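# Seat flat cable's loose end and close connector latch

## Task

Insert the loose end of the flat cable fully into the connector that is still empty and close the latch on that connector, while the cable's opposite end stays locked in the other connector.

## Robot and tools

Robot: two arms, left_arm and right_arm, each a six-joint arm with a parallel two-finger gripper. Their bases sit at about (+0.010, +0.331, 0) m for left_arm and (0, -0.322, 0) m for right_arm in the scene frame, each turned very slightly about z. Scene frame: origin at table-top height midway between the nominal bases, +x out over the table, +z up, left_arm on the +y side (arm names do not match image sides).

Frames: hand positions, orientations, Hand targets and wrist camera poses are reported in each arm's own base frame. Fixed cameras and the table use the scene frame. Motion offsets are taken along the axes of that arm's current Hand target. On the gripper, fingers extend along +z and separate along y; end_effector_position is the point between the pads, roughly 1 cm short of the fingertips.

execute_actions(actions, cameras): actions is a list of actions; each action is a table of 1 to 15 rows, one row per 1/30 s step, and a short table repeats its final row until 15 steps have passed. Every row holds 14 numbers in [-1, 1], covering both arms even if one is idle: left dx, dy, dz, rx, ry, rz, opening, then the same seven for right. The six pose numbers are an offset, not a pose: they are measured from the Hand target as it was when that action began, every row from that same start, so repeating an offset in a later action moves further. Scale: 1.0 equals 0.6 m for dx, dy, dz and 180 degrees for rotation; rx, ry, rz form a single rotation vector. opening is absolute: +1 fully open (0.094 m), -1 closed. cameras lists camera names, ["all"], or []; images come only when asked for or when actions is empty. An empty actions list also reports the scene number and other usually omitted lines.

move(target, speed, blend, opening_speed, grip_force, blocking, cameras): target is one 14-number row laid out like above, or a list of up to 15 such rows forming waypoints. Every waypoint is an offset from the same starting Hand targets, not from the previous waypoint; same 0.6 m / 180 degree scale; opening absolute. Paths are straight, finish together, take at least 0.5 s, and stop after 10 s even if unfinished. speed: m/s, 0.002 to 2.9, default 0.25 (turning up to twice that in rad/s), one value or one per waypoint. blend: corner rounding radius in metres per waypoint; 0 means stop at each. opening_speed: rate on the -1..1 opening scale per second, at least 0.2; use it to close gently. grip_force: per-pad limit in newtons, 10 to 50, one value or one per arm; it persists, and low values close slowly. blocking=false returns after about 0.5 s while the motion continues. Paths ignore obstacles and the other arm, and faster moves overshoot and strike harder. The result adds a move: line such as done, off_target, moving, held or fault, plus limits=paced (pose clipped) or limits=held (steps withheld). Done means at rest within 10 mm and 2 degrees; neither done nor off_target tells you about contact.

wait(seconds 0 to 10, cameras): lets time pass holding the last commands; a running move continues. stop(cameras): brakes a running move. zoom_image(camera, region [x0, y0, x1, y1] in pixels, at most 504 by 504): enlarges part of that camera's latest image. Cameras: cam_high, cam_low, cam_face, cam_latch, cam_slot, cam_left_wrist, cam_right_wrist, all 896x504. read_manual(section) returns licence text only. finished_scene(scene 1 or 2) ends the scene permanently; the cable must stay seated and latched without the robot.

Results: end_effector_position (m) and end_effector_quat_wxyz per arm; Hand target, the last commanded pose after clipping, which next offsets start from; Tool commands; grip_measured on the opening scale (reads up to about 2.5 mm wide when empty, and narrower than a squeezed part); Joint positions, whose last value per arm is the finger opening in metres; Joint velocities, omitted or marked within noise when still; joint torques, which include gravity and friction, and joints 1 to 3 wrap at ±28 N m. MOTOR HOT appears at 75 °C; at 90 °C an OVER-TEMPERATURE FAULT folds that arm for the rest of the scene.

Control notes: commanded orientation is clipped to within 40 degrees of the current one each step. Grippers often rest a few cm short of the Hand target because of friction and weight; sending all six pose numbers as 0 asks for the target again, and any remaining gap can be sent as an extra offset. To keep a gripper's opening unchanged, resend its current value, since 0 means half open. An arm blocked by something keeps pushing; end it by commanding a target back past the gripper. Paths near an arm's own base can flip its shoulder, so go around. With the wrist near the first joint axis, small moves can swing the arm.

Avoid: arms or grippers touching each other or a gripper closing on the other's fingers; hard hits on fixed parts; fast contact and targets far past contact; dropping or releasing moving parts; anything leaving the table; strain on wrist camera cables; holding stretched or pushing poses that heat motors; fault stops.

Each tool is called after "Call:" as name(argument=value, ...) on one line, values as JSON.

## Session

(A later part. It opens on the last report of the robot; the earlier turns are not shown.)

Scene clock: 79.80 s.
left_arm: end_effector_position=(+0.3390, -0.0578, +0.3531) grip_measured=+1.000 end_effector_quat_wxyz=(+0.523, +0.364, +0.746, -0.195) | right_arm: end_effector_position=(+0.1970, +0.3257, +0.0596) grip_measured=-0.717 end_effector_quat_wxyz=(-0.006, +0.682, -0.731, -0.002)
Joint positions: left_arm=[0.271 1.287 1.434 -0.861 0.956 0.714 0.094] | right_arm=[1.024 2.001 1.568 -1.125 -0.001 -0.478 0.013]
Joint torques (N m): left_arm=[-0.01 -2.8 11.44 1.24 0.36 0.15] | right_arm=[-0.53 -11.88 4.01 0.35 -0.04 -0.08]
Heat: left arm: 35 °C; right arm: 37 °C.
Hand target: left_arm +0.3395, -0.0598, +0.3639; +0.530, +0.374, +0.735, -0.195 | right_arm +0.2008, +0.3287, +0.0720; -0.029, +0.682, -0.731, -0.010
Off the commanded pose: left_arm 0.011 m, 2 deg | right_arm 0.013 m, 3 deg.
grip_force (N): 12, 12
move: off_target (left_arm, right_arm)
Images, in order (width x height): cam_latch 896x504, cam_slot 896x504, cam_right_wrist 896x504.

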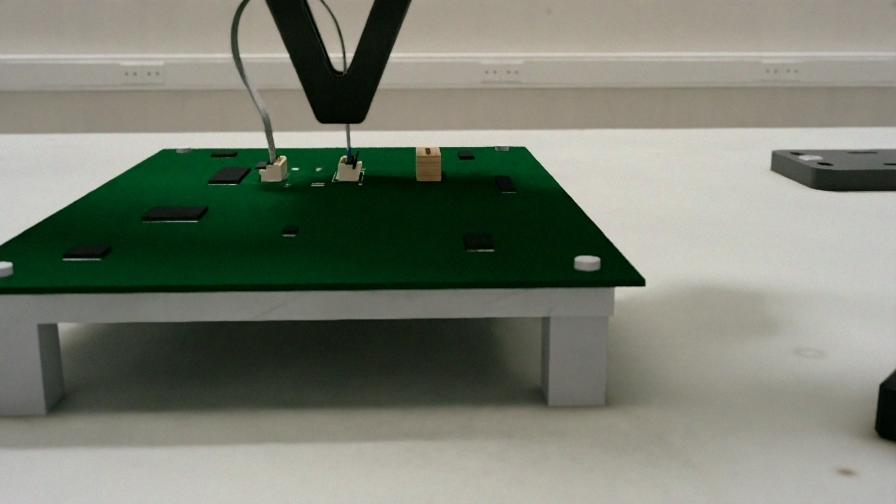

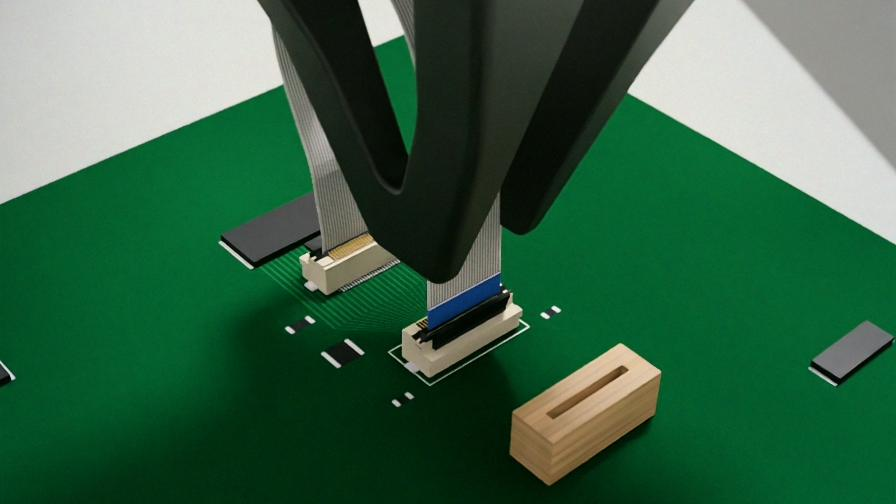

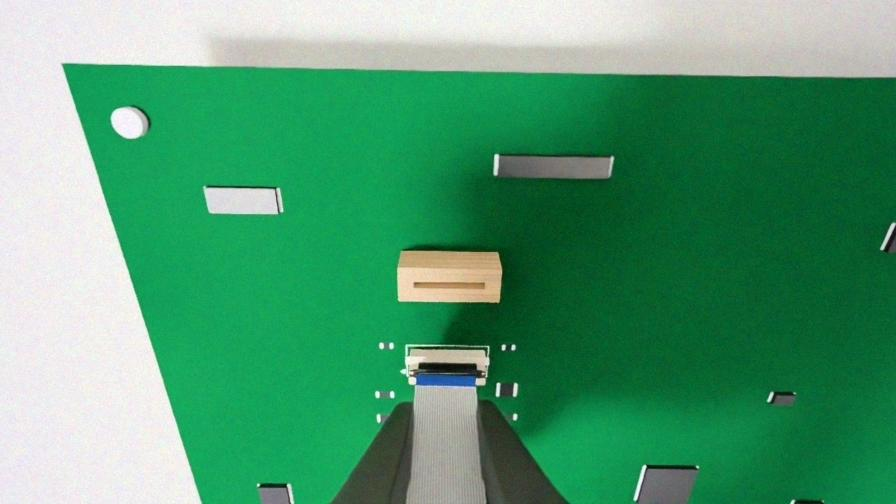

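Call:
move(target=[0,0,0,0,0,0,1,-0.001,-0.0005,0.0083,0,0,0,-1], speed=0.03, cameras=["cam_latch","cam_right_wrist","cam_slot"])

Call:
zoom_image(camera="cam_latch", region=[300, 90, 400, 210])

Call:
zoom_image(camera="cam_slot", region=[380, 200, 560, 400])

Scene clock: 81.40 s.
left_arm: end_effector_position=(+0.3390, -0.0578, +0.3531) grip_measured=+1.000 end_effector_quat_wxyz=(+0.523, +0.364, +0.746, -0.195) | right_arm: end_effector_position=(+0.1975, +0.3264, +0.0573) grip_measured=-0.717 end_effector_quat_wxyz=(-0.008, +0.682, -0.731, -0.003)
Joint positions: left_arm=[0.271 1.287 1.434 -0.861 0.956 0.714 0.094] | right_arm=[1.024 2.001 1.559 -1.11 -0.001 -0.478 0.013]
Joint torques (N m): left_arm=[0.13 -2.99 11.43 1.2 0.4 0.14] | right_arm=[-0.53 -11.33 4.01 0.39 -0.04 -0.08]
Heat: left arm: 35 °C; right arm: 37 °C.
Hand target: left_arm +0.3395, -0.0598, +0.3639; +0.530, +0.374, +0.735, -0.195 | right_arm +0.2013, +0.3296, +0.0671; -0.029, +0.682, -0.731, -0.010
Off the commanded pose: left_arm 0.011 m, 2 deg | right_arm 0.011 m, 3 deg.
grip_force (N): 12, 12
move: off_target (left_arm, right_arm)
Images, in order (width x height): cam_latch 896x504, cam_slot 896x504, cam_right_wrist 896x504.

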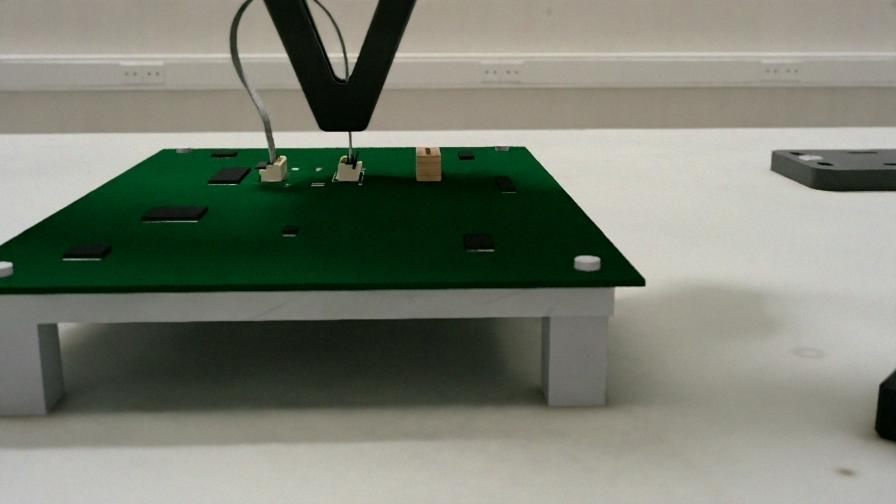

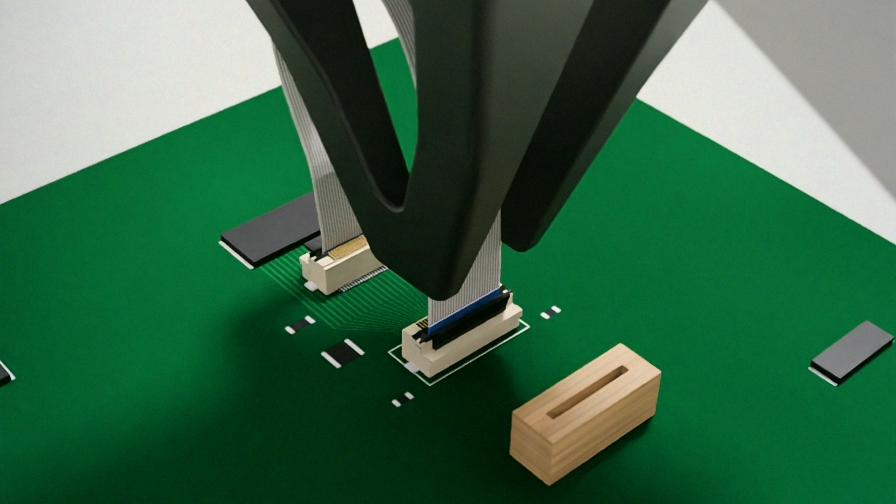

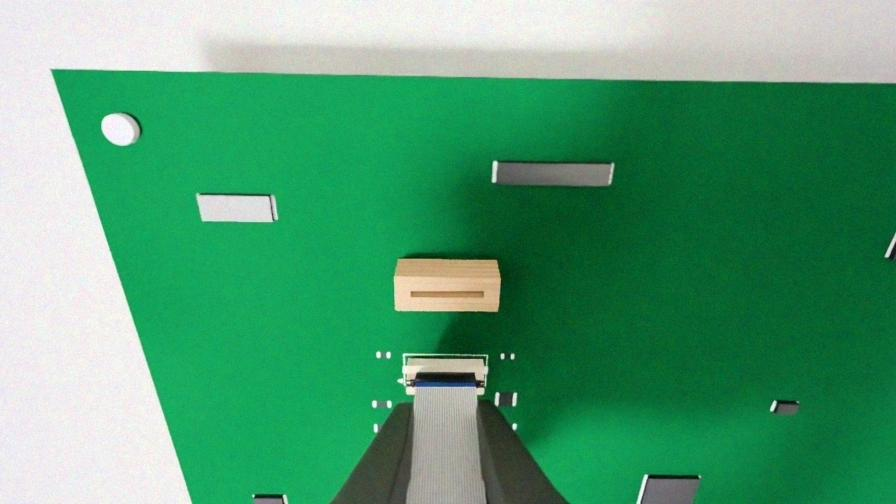

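Scaled by 4.200 from the camera's 896x504 image, which has a finer 1280x720 frame.

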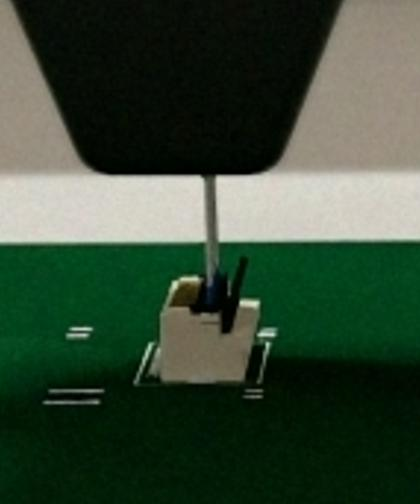

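Scaled by 2.520 from the camera's 896x504 image, which has a finer 1280x720 frame.

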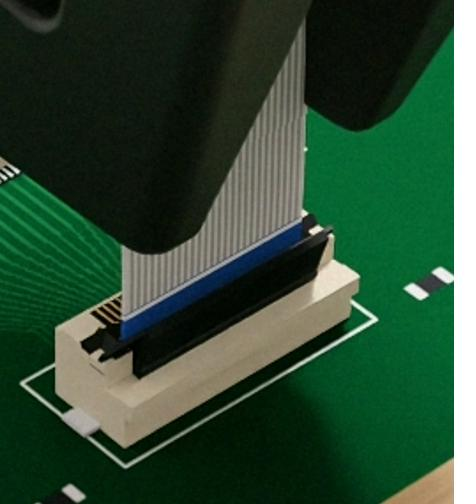

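In. Push further with two steps.

Call:
move(target=[[0,0,0,0,0,0,1,0,0,0.0083,0,0,0,-1],[0,0,0,0,0,0,1,0,0,0.0133,0,0,0,-1]], speed=0.02, cameras=["cam_latch","cam_slot"])

Call:
zoom_image(camera="cam_latch", region=[300, 90, 400, 210])

Call:
zoom_image(camera="cam_slot", region=[380, 200, 560, 400])

Scene clock: 83.37 s.
left_arm: end_effector_position=(+0.3390, -0.0578, +0.3531) grip_measured=+1.000 end_effector_quat_wxyz=(+0.523, +0.364, +0.746, -0.195) | right_arm: end_effector_position=(+0.1976, +0.3266, +0.0546) grip_measured=-0.717 end_effector_quat_wxyz=(-0.010, +0.682, -0.731, -0.003)
Joint positions: left_arm=[0.271 1.287 1.434 -0.861 0.956 0.714 0.094] | right_arm=[1.024 2.001 1.548 -1.097 -0.001 -0.478 0.013]
Joint torques (N m): left_arm=[0.08 -2.8 11.54 1.24 0.39 0.15] | right_arm=[-0.51 -10.66 3.3 0.54 -0.03 -0.08]
Heat: left arm: 35 °C; right arm: 37 °C.
Hand target: left_arm +0.3395, -0.0598, +0.3639; +0.530, +0.374, +0.735, -0.195 | right_arm +0.2015, +0.3300, +0.0592; -0.029, +0.682, -0.731, -0.010
Off the commanded pose: left_arm 0.011 m, 2 deg | right_arm 0.007 m, 2 deg.
grip_force (N): 12, 12
move: off_target (left_arm)
Images, in order (width x height): cam_latch 896x504, cam_slot 896x504.

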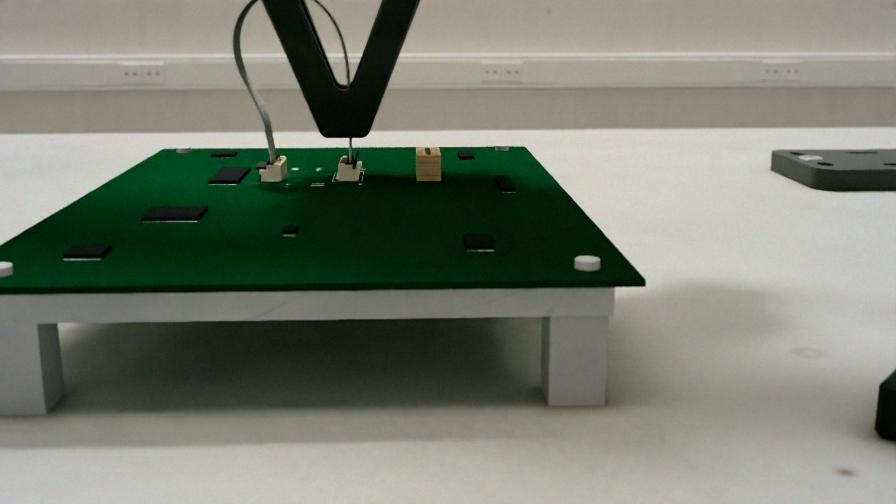

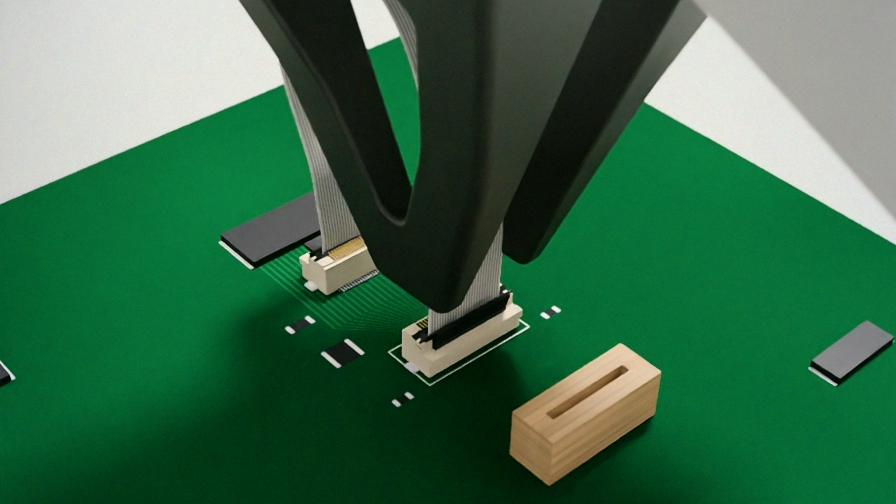

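Scaled by 4.200 from the camera's 896x504 image, which has a finer 1280x720 frame.

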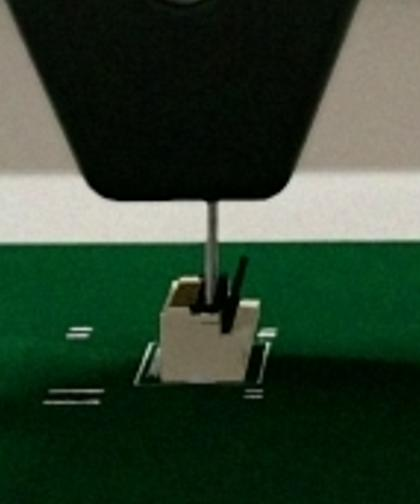

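Scaled by 2.520 from the camera's 896x504 image, which has a finer 1280x720 frame.

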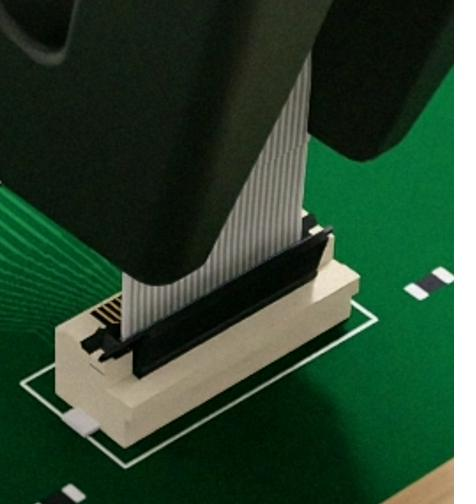

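Call:
move(target=[[0,0,0,0,0,0,1,0,0,0.007,0,0,0,-1],[0,0,0,0,0,0,1,0,0,0.013,0,0,0,-1]], speed=0.02, cameras=["cam_latch","cam_slot"])

Call:
zoom_image(camera="cam_latch", region=[300, 90, 400, 210])

Call:
zoom_image(camera="cam_slot", region=[380, 200, 560, 400])

Scene clock: 86.40 s.
left_arm: end_effector_position=(+0.3390, -0.0578, +0.3531) grip_measured=+1.000 end_effector_quat_wxyz=(+0.523, +0.364, +0.746, -0.195) | right_arm: end_effector_position=(+0.1983, +0.3306, +0.0532) grip_measured=-0.717 end_effector_quat_wxyz=(-0.020, +0.682, -0.731, -0.010)
Joint positions: left_arm=[0.271 1.287 1.434 -0.861 0.956 0.714 0.094] | right_arm=[1.024 1.994 1.531 -1.063 -0.009 -0.478 0.013]
Joint torques (N m): left_arm=[0.17 -2.85 11.38 1.23 0.37 0.11] | right_arm=[-0.51 -9.48 3.06 0.54 0.04 -0.08]
Heat: left arm: 35 °C; right arm: 38 °C.
Hand target: left_arm +0.3395, -0.0598, +0.3639; +0.530, +0.374, +0.735, -0.195 | right_arm +0.2017, +0.3305, +0.0514; -0.029, +0.682, -0.731, -0.011
Off the commanded pose: left_arm 0.011 m, 2 deg | right_arm 0.004 m, 1 deg.
grip_force (N): 12, 12
move: off_target (left_arm)
Images, in order (width x height): cam_latch 896x504, cam_slot 896x504.

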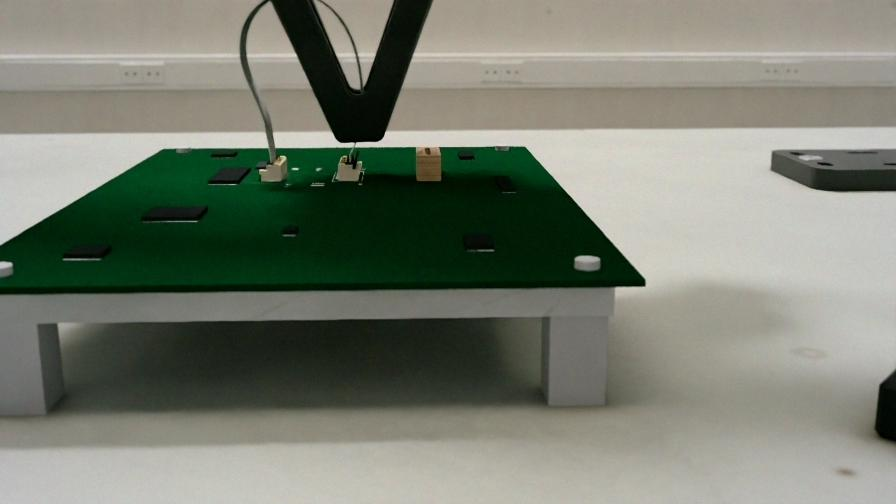

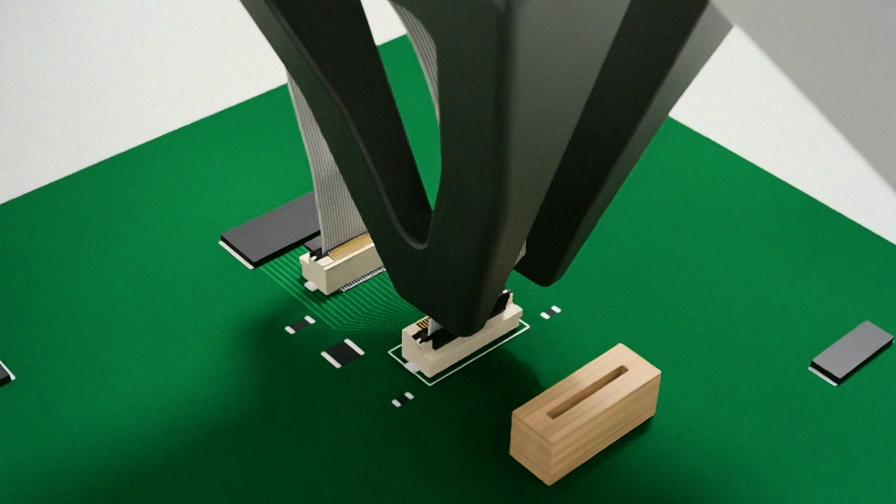

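Scaled by 4.200 from the camera's 896x504 image, which has a finer 1280x720 frame.

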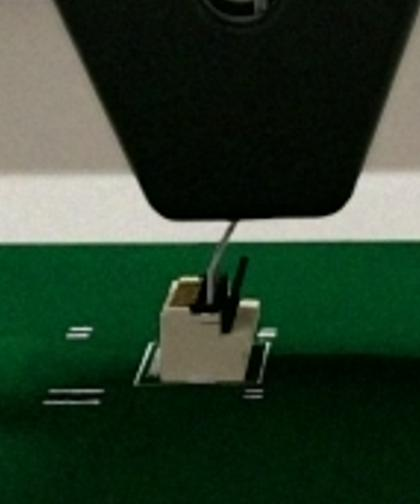

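Scaled by 2.520 from the camera's 896x504 image, which has a finer 1280x720 frame.

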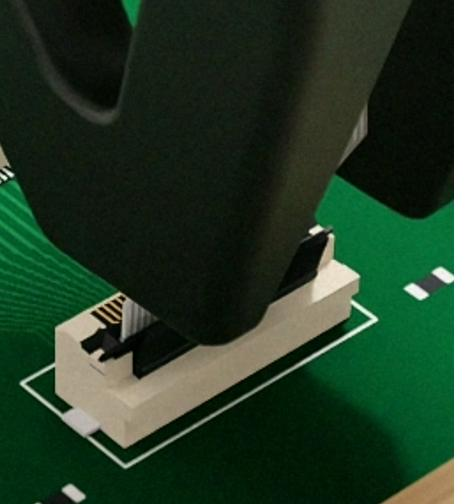

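Call:
move(target=[[0,0,0,0,0,0,1,0,0,0,0,0,0,-0.55],[0,0,0,0,0,0,1,0,0,-0.065,0.001,-0.008,0,-0.55],[0,0,0,0,0,0,1,0,0,-0.065,0.001,-0.008,0,-1]], speed=0.06, grip_force=40, cameras=["cam_latch","cam_slot","cam_right_wrist"])

Call:
zoom_image(camera="cam_latch", region=[300, 90, 400, 210])

Call:
zoom_image(camera="cam_slot", region=[380, 200, 560, 400])

Scene clock: 92.00 s.
left_arm: end_effector_position=(+0.3390, -0.0578, +0.3531) grip_measured=+1.000 end_effector_quat_wxyz=(+0.523, +0.364, +0.746, -0.195) | right_arm: end_effector_position=(+0.1972, +0.3254, +0.0707) grip_measured=-0.763 end_effector_quat_wxyz=(-0.019, +0.682, -0.731, -0.009)
Joint positions: left_arm=[0.271 1.287 1.434 -0.861 0.956 0.714 0.094] | right_arm=[1.02 1.965 1.56 -1.125 -0.007 -0.481 0.011]
Joint torques (N m): left_arm=[-0.14 -2.92 11.43 1.21 0.39 0.12] | right_arm=[-0.59 -11.56 6.46 0.12 -0.07 -0.09]
Heat: left arm: 35 °C; right arm: 38 °C.
Hand target: left_arm +0.3395, -0.0598, +0.3639; +0.530, +0.374, +0.735, -0.195 | right_arm +0.2007, +0.3284, +0.0903; -0.039, +0.682, -0.730, -0.018
Off the commanded pose: left_arm 0.011 m, 2 deg | right_arm 0.020 m, 3 deg.
grip_force (N): 40, 40
move: off_target (left_arm, right_arm); target 3's new opening was sent with right_arm's hand 0.020 m and 3 deg from that target
Images, in order (width x height): cam_latch 896x504, cam_slot 896x504, cam_right_wrist 896x504.

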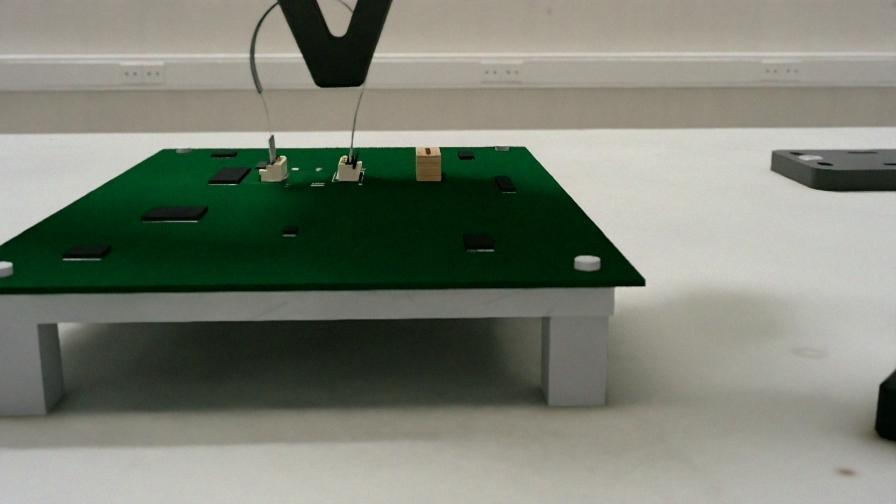

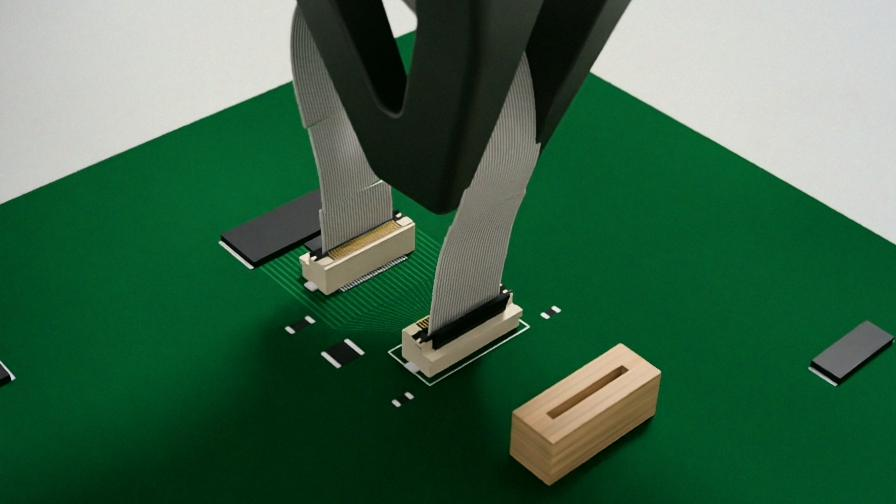

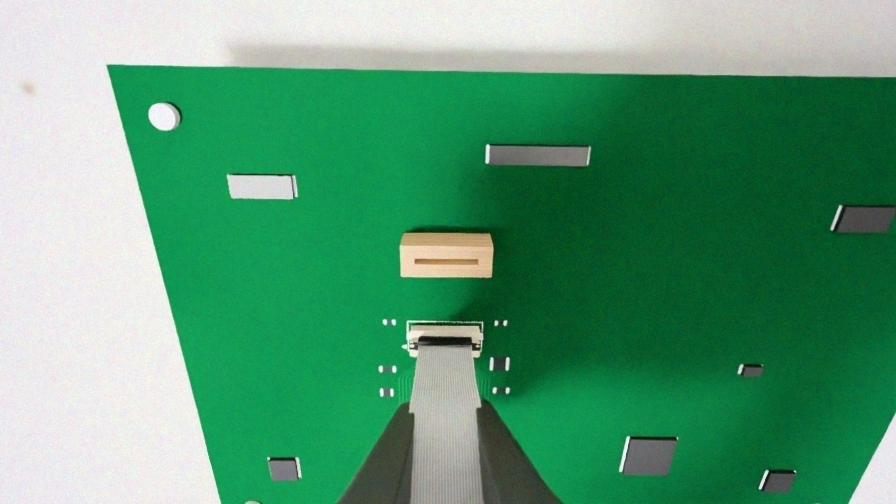

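Scaled by 4.200 from the camera's 896x504 image, which has a finer 1280x720 frame.

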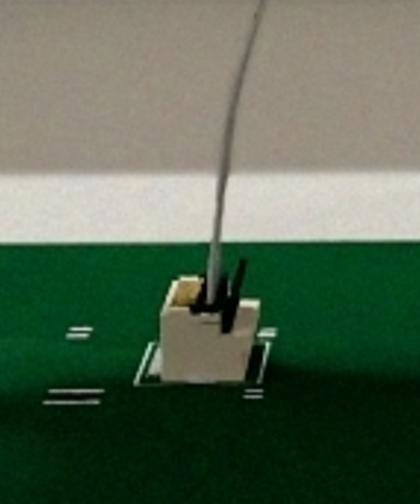

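Scaled by 2.520 from the camera's 896x504 image, which has a finer 1280x720 frame.

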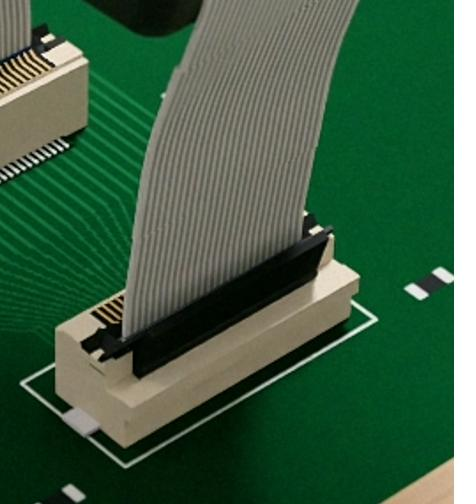

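Call:
move(target=[[0,0,0,0,0,0,1,0,0,0,0,0,0,-0.45],[0,0,0,0,0,0,1,-0.012,0,-0.075,0,0,0,-0.45]], speed=0.06, cameras=["cam_latch","cam_slot","cam_right_wrist"])

Call:
zoom_image(camera="cam_latch", region=[300, 90, 400, 210])

Call:
zoom_image(camera="cam_slot", region=[380, 200, 560, 400])

Scene clock: 95.20 s.
left_arm: end_effector_position=(+0.3390, -0.0578, +0.3531) grip_measured=+1.000 end_effector_quat_wxyz=(+0.523, +0.364, +0.746, -0.195) | right_arm: end_effector_position=(+0.1999, +0.3299, +0.1186) grip_measured=-0.452 end_effector_quat_wxyz=(-0.023, +0.682, -0.731, -0.010)
Joint positions: left_arm=[0.271 1.287 1.434 -0.861 0.956 0.714 0.094] | right_arm=[1.02 1.965 1.75 -1.307 -0.007 -0.481 0.026]
Joint torques (N m): left_arm=[-0.06 -2.81 11.63 1.24 0.37 0.16] | right_arm=[0.01 -10.99 6.64 0.13 -0.07 -0.01]
Heat: left arm: 35 °C; right arm: 37 °C.
Hand target: left_arm +0.3395, -0.0598, +0.3639; +0.530, +0.374, +0.735, -0.195 | right_arm +0.1996, +0.3319, +0.1357; -0.039, +0.682, -0.730, -0.018
Off the commanded pose: left_arm 0.011 m, 2 deg | right_arm 0.017 m, 2 deg.
grip_force (N): 40, 40
move: off_target (left_arm, right_arm)
Images, in order (width x height): cam_latch 896x504, cam_slot 896x504, cam_right_wrist 896x504.

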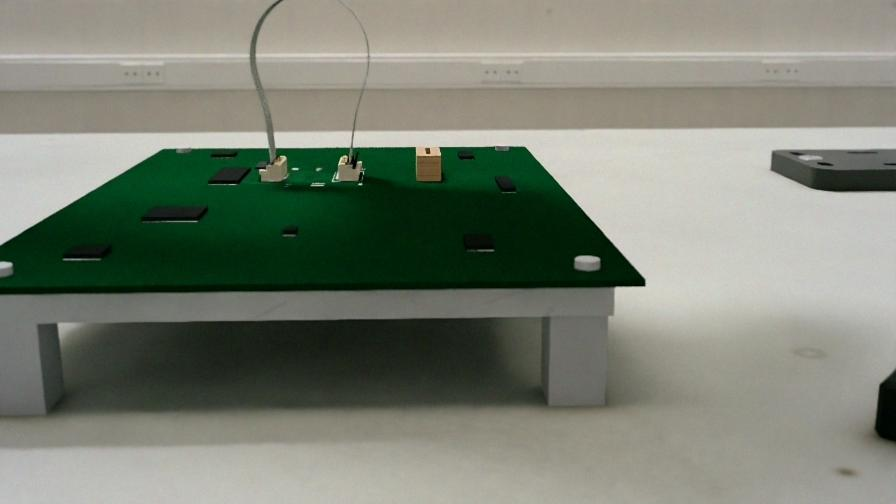

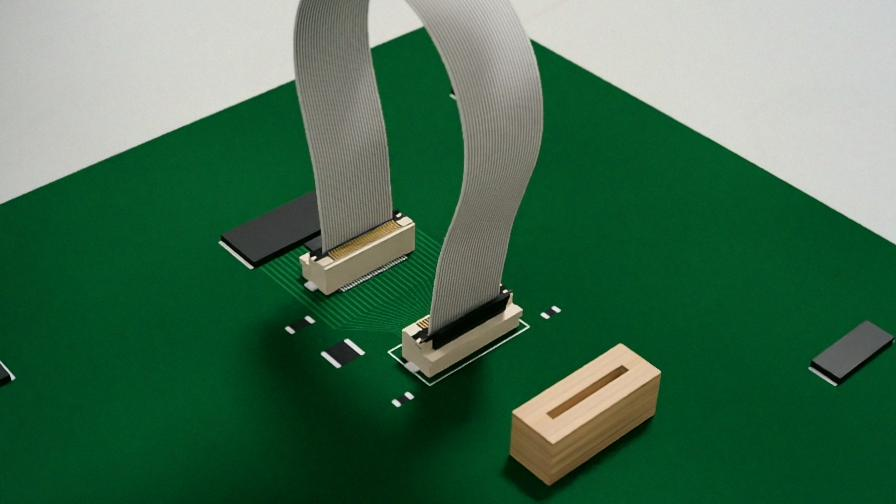

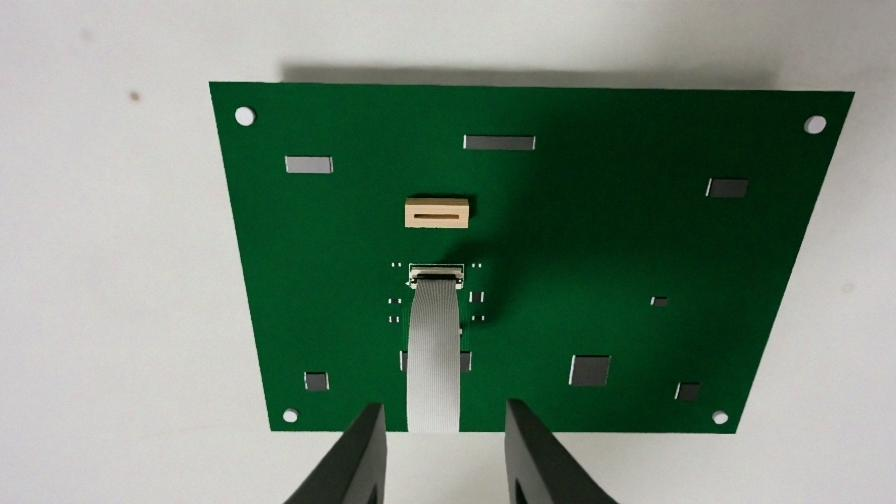

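Scaled by 4.200 from the camera's 896x504 image, which has a finer 1280x720 frame.

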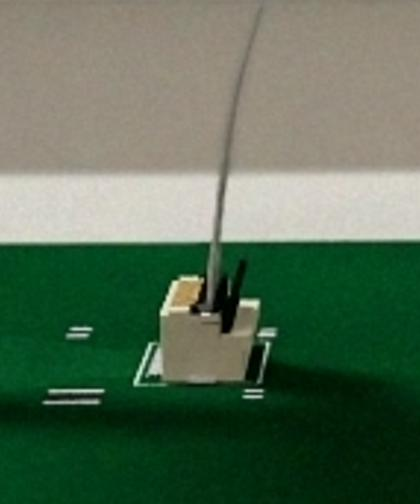

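Scaled by 2.520 from the camera's 896x504 image, which has a finer 1280x720 frame.

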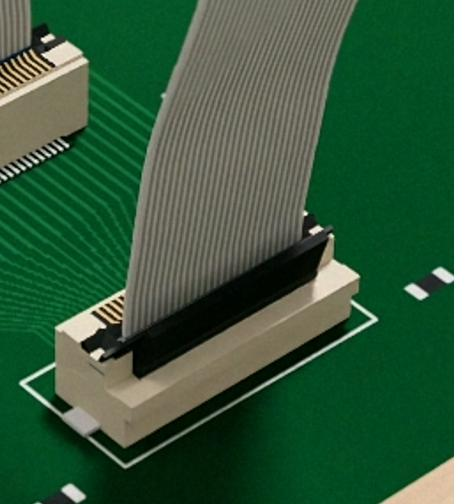

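Call:
move(target=[[0,0,0,0,0,0,1,-0.0225,0.0015,-0.003,0,0,0,-0.45],[0,0,0,0,0,0,1,-0.0225,0.0015,-0.003,0,0,0,-1],[0,0,0,0,0,0,1,-0.0105,0.003,0.088,0,0,0,-1]], speed=0.06, cameras=["cam_latch","cam_slot","cam_right_wrist"])

Call:
zoom_image(camera="cam_latch", region=[300, 90, 400, 210])

Scene clock: 100.53 s.
left_arm: end_effector_position=(+0.3390, -0.0578, +0.3531) grip_measured=+1.000 end_effector_quat_wxyz=(+0.523, +0.364, +0.746, -0.195) | right_arm: end_effector_position=(+0.1994, +0.3391, +0.0858) grip_measured=-0.991 end_effector_quat_wxyz=(-0.035, +0.681, -0.731, -0.014)
Joint positions: left_arm=[0.271 1.287 1.434 -0.861 0.956 0.714 0.094] | right_arm=[1.033 1.975 1.633 -1.154 -0.007 -0.467 0]
Joint torques (N m): left_arm=[0.02 -2.86 11.51 1.22 0.38 0.15] | right_arm=[0.02 -8.72 4.25 0.5 -0.05 -0.02]
Heat: left arm: 35 °C; right arm: 36 °C.
Hand target: left_arm +0.3395, -0.0598, +0.3639; +0.530, +0.374, +0.735, -0.195 | right_arm +0.2001, +0.3425, +0.0837; -0.039, +0.682, -0.731, -0.018
Off the commanded pose: left_arm 0.011 m, 2 deg | right_arm 0.004 m, 1 deg.
grip_force (N): 40, 40
move: off_target (left_arm)
Images, in order (width x height): cam_latch 896x504, cam_slot 896x504, cam_right_wrist 896x504.

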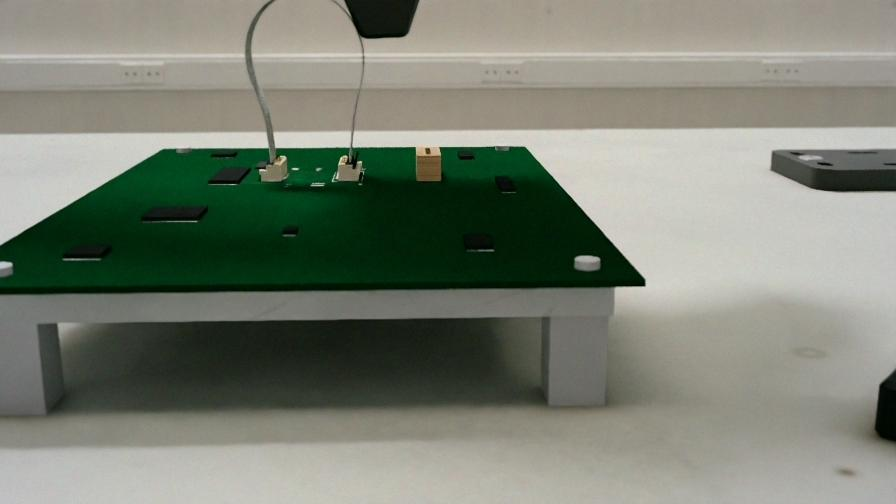

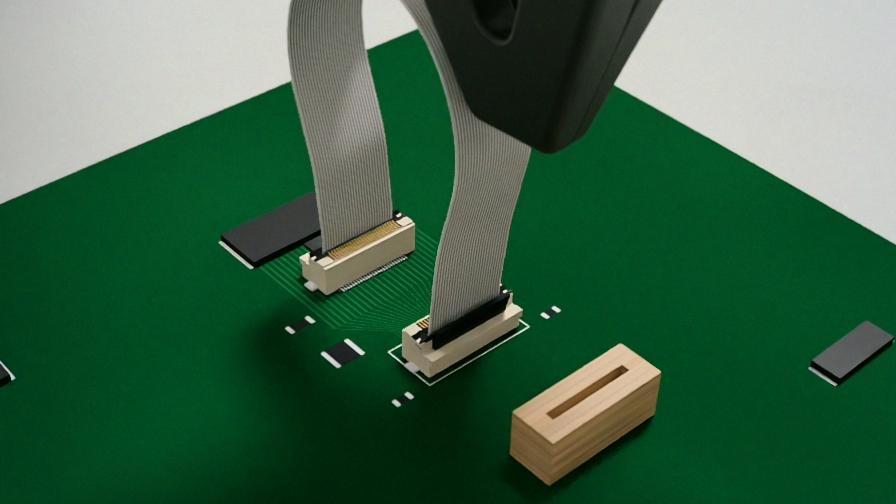

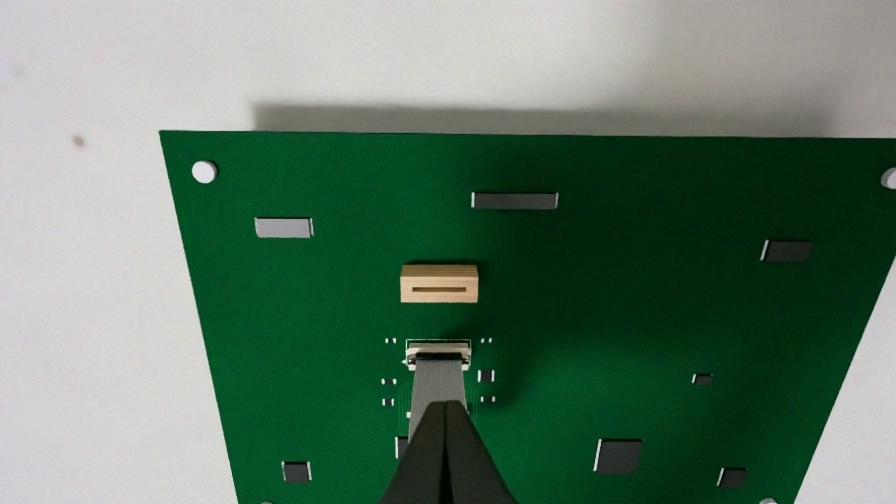

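Scaled by 4.200 from the camera's 896x504 image, which has a finer 1280x720 frame.

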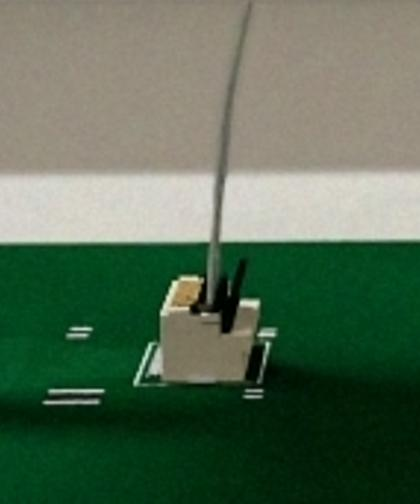

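Call:
move(target=[0,0,0,0,0,0,1,0.0105,0.002,0.039,0,0,0,-1], speed=0.05, cameras=["cam_latch","cam_slot"])

Call:
zoom_image(camera="cam_latch", region=[300, 90, 400, 210])

Scene clock: 102.37 s.
left_arm: end_effector_position=(+0.3390, -0.0578, +0.3531) grip_measured=+1.000 end_effector_quat_wxyz=(+0.523, +0.364, +0.746, -0.195) | right_arm: end_effector_position=(+0.1976, +0.3359, +0.0616) grip_measured=-0.991 end_effector_quat_wxyz=(-0.035, +0.681, -0.731, -0.014)
Joint positions: left_arm=[0.271 1.287 1.434 -0.861 0.956 0.714 0.094] | right_arm=[1.033 1.975 1.536 -1.057 -0.007 -0.467 0]
Joint torques (N m): left_arm=[-0.01 -2.96 11.3 1.26 0.36 0.15] | right_arm=[-0.29 -8.76 4.15 0.48 -0.05 -0.06]
Heat: left arm: 35 °C; right arm: 36 °C.
Hand target: left_arm +0.3395, -0.0598, +0.3639; +0.530, +0.374, +0.735, -0.195 | right_arm +0.1992, +0.3381, +0.0597; -0.039, +0.682, -0.731, -0.018
Off the commanded pose: left_arm 0.011 m, 2 deg | right_arm 0.003 m, 1 deg.
grip_force (N): 40, 40
move: off_target (left_arm)
Images, in order (width x height): cam_latch 896x504, cam_slot 896x504.

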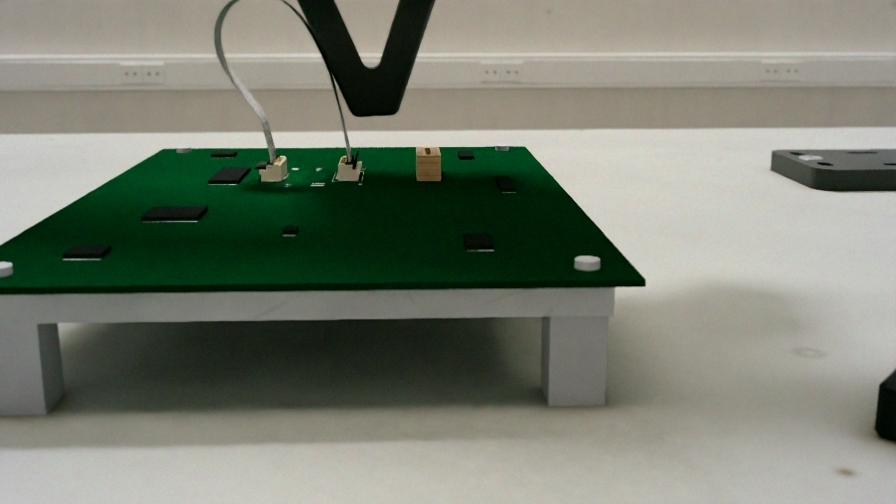

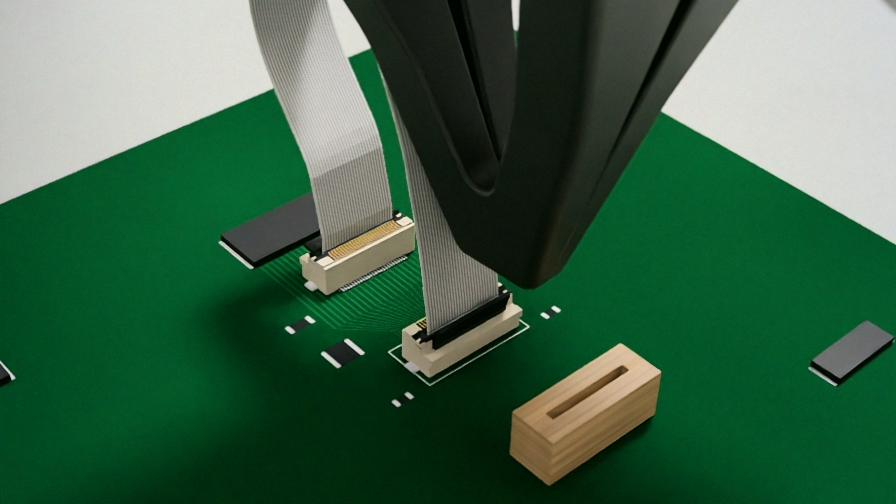

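Scaled by 4.200 from the camera's 896x504 image, which has a finer 1280x720 frame.

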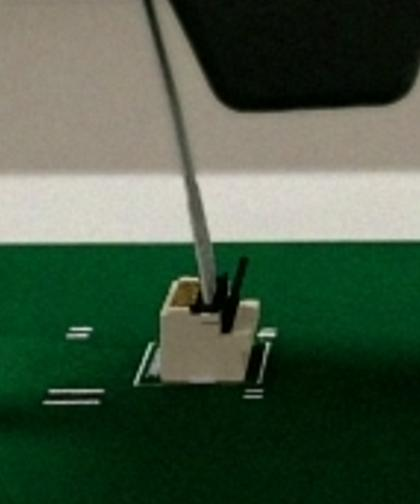

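Call:
move(target=[[0,0,0,0,0,0,1,0.0035,0,0.0185,0,0,0,-1],[0,0,0,0,0,0,1,-0.005,-0.001,0.029,0,0,0,-1]], speed=0.03, cameras=["cam_latch","cam_slot"])

Call:
zoom_image(camera="cam_latch", region=[300, 90, 400, 210])

Call:
zoom_image(camera="cam_slot", region=[380, 270, 540, 390])

Scene clock: 104.73 s.
left_arm: end_effector_position=(+0.3390, -0.0578, +0.3531) grip_measured=+1.000 end_effector_quat_wxyz=(+0.523, +0.364, +0.746, -0.195) | right_arm: end_effector_position=(+0.1995, +0.3394, +0.0458) grip_measured=-0.991 end_effector_quat_wxyz=(-0.039, +0.681, -0.731, -0.015)
Joint positions: left_arm=[0.271 1.287 1.434 -0.861 0.956 0.714 0.094] | right_arm=[1.033 1.996 1.5 -0.991 -0.008 -0.467 0]
Joint torques (N m): left_arm=[0.1 -2.88 11.41 1.28 0.33 0.13] | right_arm=[-0.06 -8.03 5.04 0.42 -0.05 -0.04]
Heat: left arm: 36 °C; right arm: 36 °C.
Hand target: left_arm +0.3395, -0.0598, +0.3639; +0.530, +0.374, +0.735, -0.195 | right_arm +0.2006, +0.3425, +0.0427; -0.039, +0.682, -0.731, -0.018
Off the commanded pose: left_arm 0.011 m, 2 deg | right_arm 0.004 m, 0 deg.
grip_force (N): 40, 40
move: off_target (left_arm)
Images, in order (width x height): cam_latch 896x504, cam_slot 896x504.

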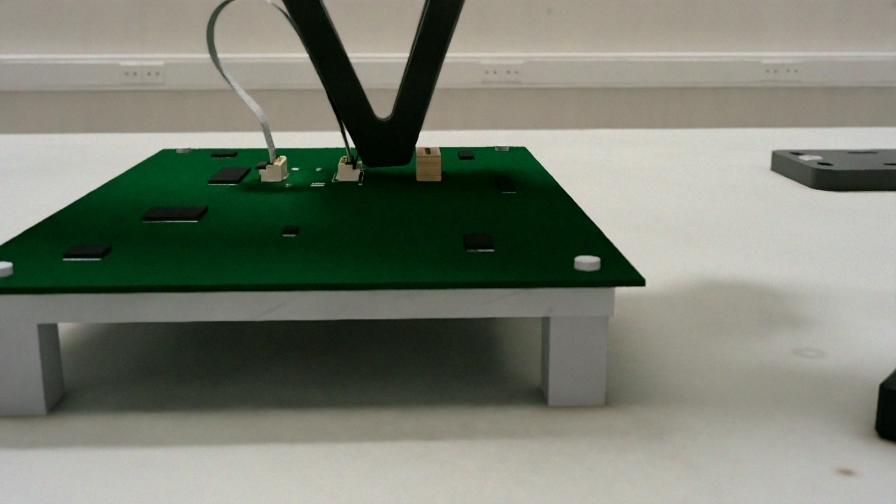

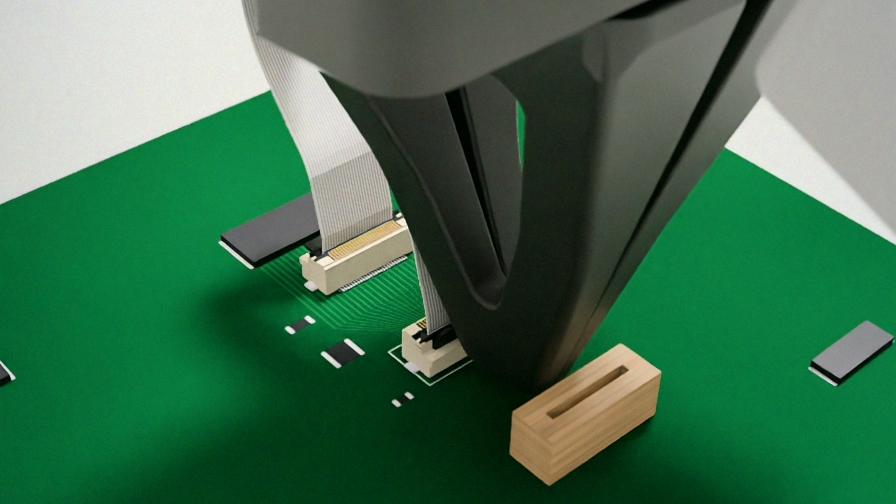

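Scaled by 4.200 from the camera's 896x504 image, which has a finer 1280x720 frame.

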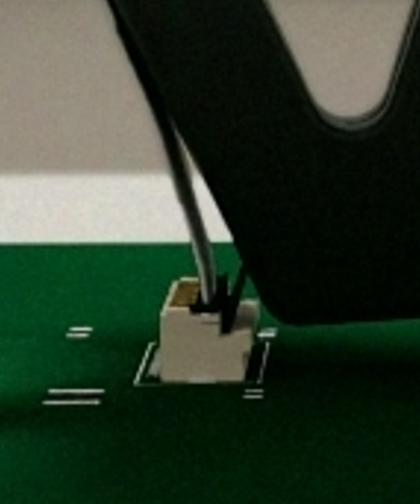

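Scaled by 3.150 from the camera's 896x504 image, which has a finer 1280x720 frame.

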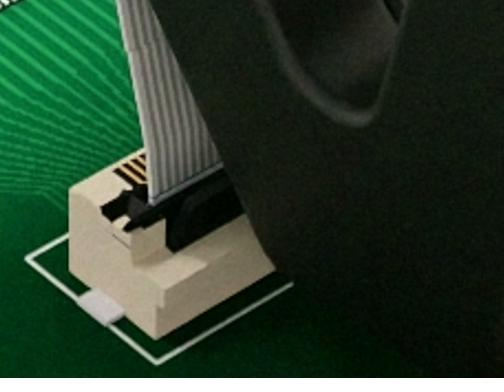

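Call:
move(target=[[0,0,0,0,0,0,1,0,0,-0.028,0,0,0,-1],[0,0,0,0,0,0,1,0.0155,0.004,-0.028,0,0,0,-1]], speed=0.04, cameras=["cam_latch"])

Call:
zoom_image(camera="cam_latch", region=[300, 90, 400, 210])

Scene clock: 106.90 s.
left_arm: end_effector_position=(+0.3390, -0.0578, +0.3531) grip_measured=+1.000 end_effector_quat_wxyz=(+0.523, +0.364, +0.746, -0.195) | right_arm: end_effector_position=(+0.1976, +0.3363, +0.0490) grip_measured=-0.991 end_effector_quat_wxyz=(-0.034, +0.682, -0.731, -0.014)
Joint positions: left_arm=[0.271 1.287 1.434 -0.861 0.956 0.714 0.094] | right_arm=[1.033 1.989 1.506 -1.015 -0.008 -0.467 0]
Joint torques (N m): left_arm=[0.01 -3.03 11.36 1.24 0.39 0.13] | right_arm=[-0.54 -11.55 3.56 0.25 -0.06 -0.09]
Heat: left arm: 36 °C; right arm: 36 °C.
Hand target: left_arm +0.3395, -0.0598, +0.3639; +0.530, +0.374, +0.735, -0.195 | right_arm +0.1970, +0.3321, +0.0585; -0.039, +0.681, -0.731, -0.018
Off the commanded pose: left_arm 0.011 m, 2 deg | right_arm 0.010 m, 1 deg.
grip_force (N): 40, 40
move: off_target (left_arm)
Images, in order (width x height): cam_latch 896x504.

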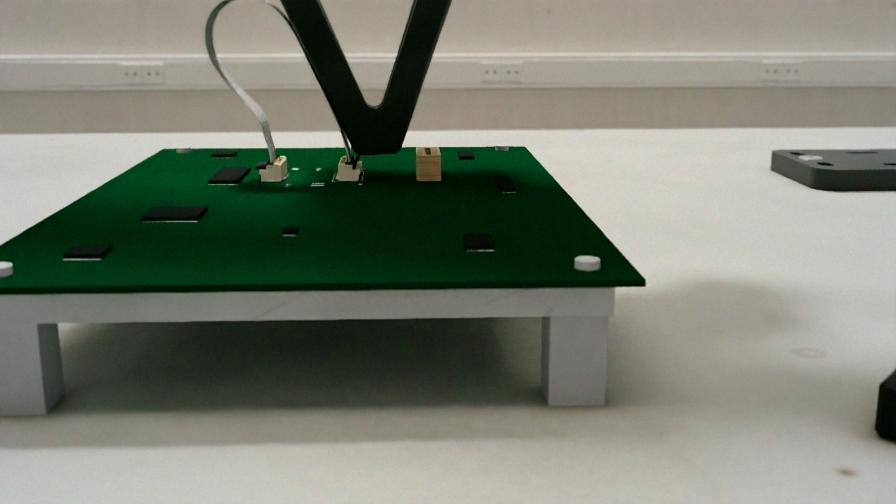

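Scaled by 4.200 from the camera's 896x504 image, which has a finer 1280x720 frame.

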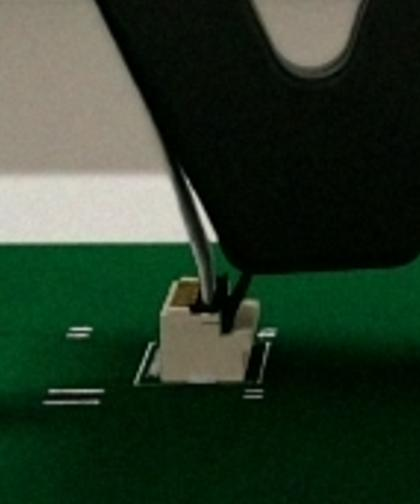

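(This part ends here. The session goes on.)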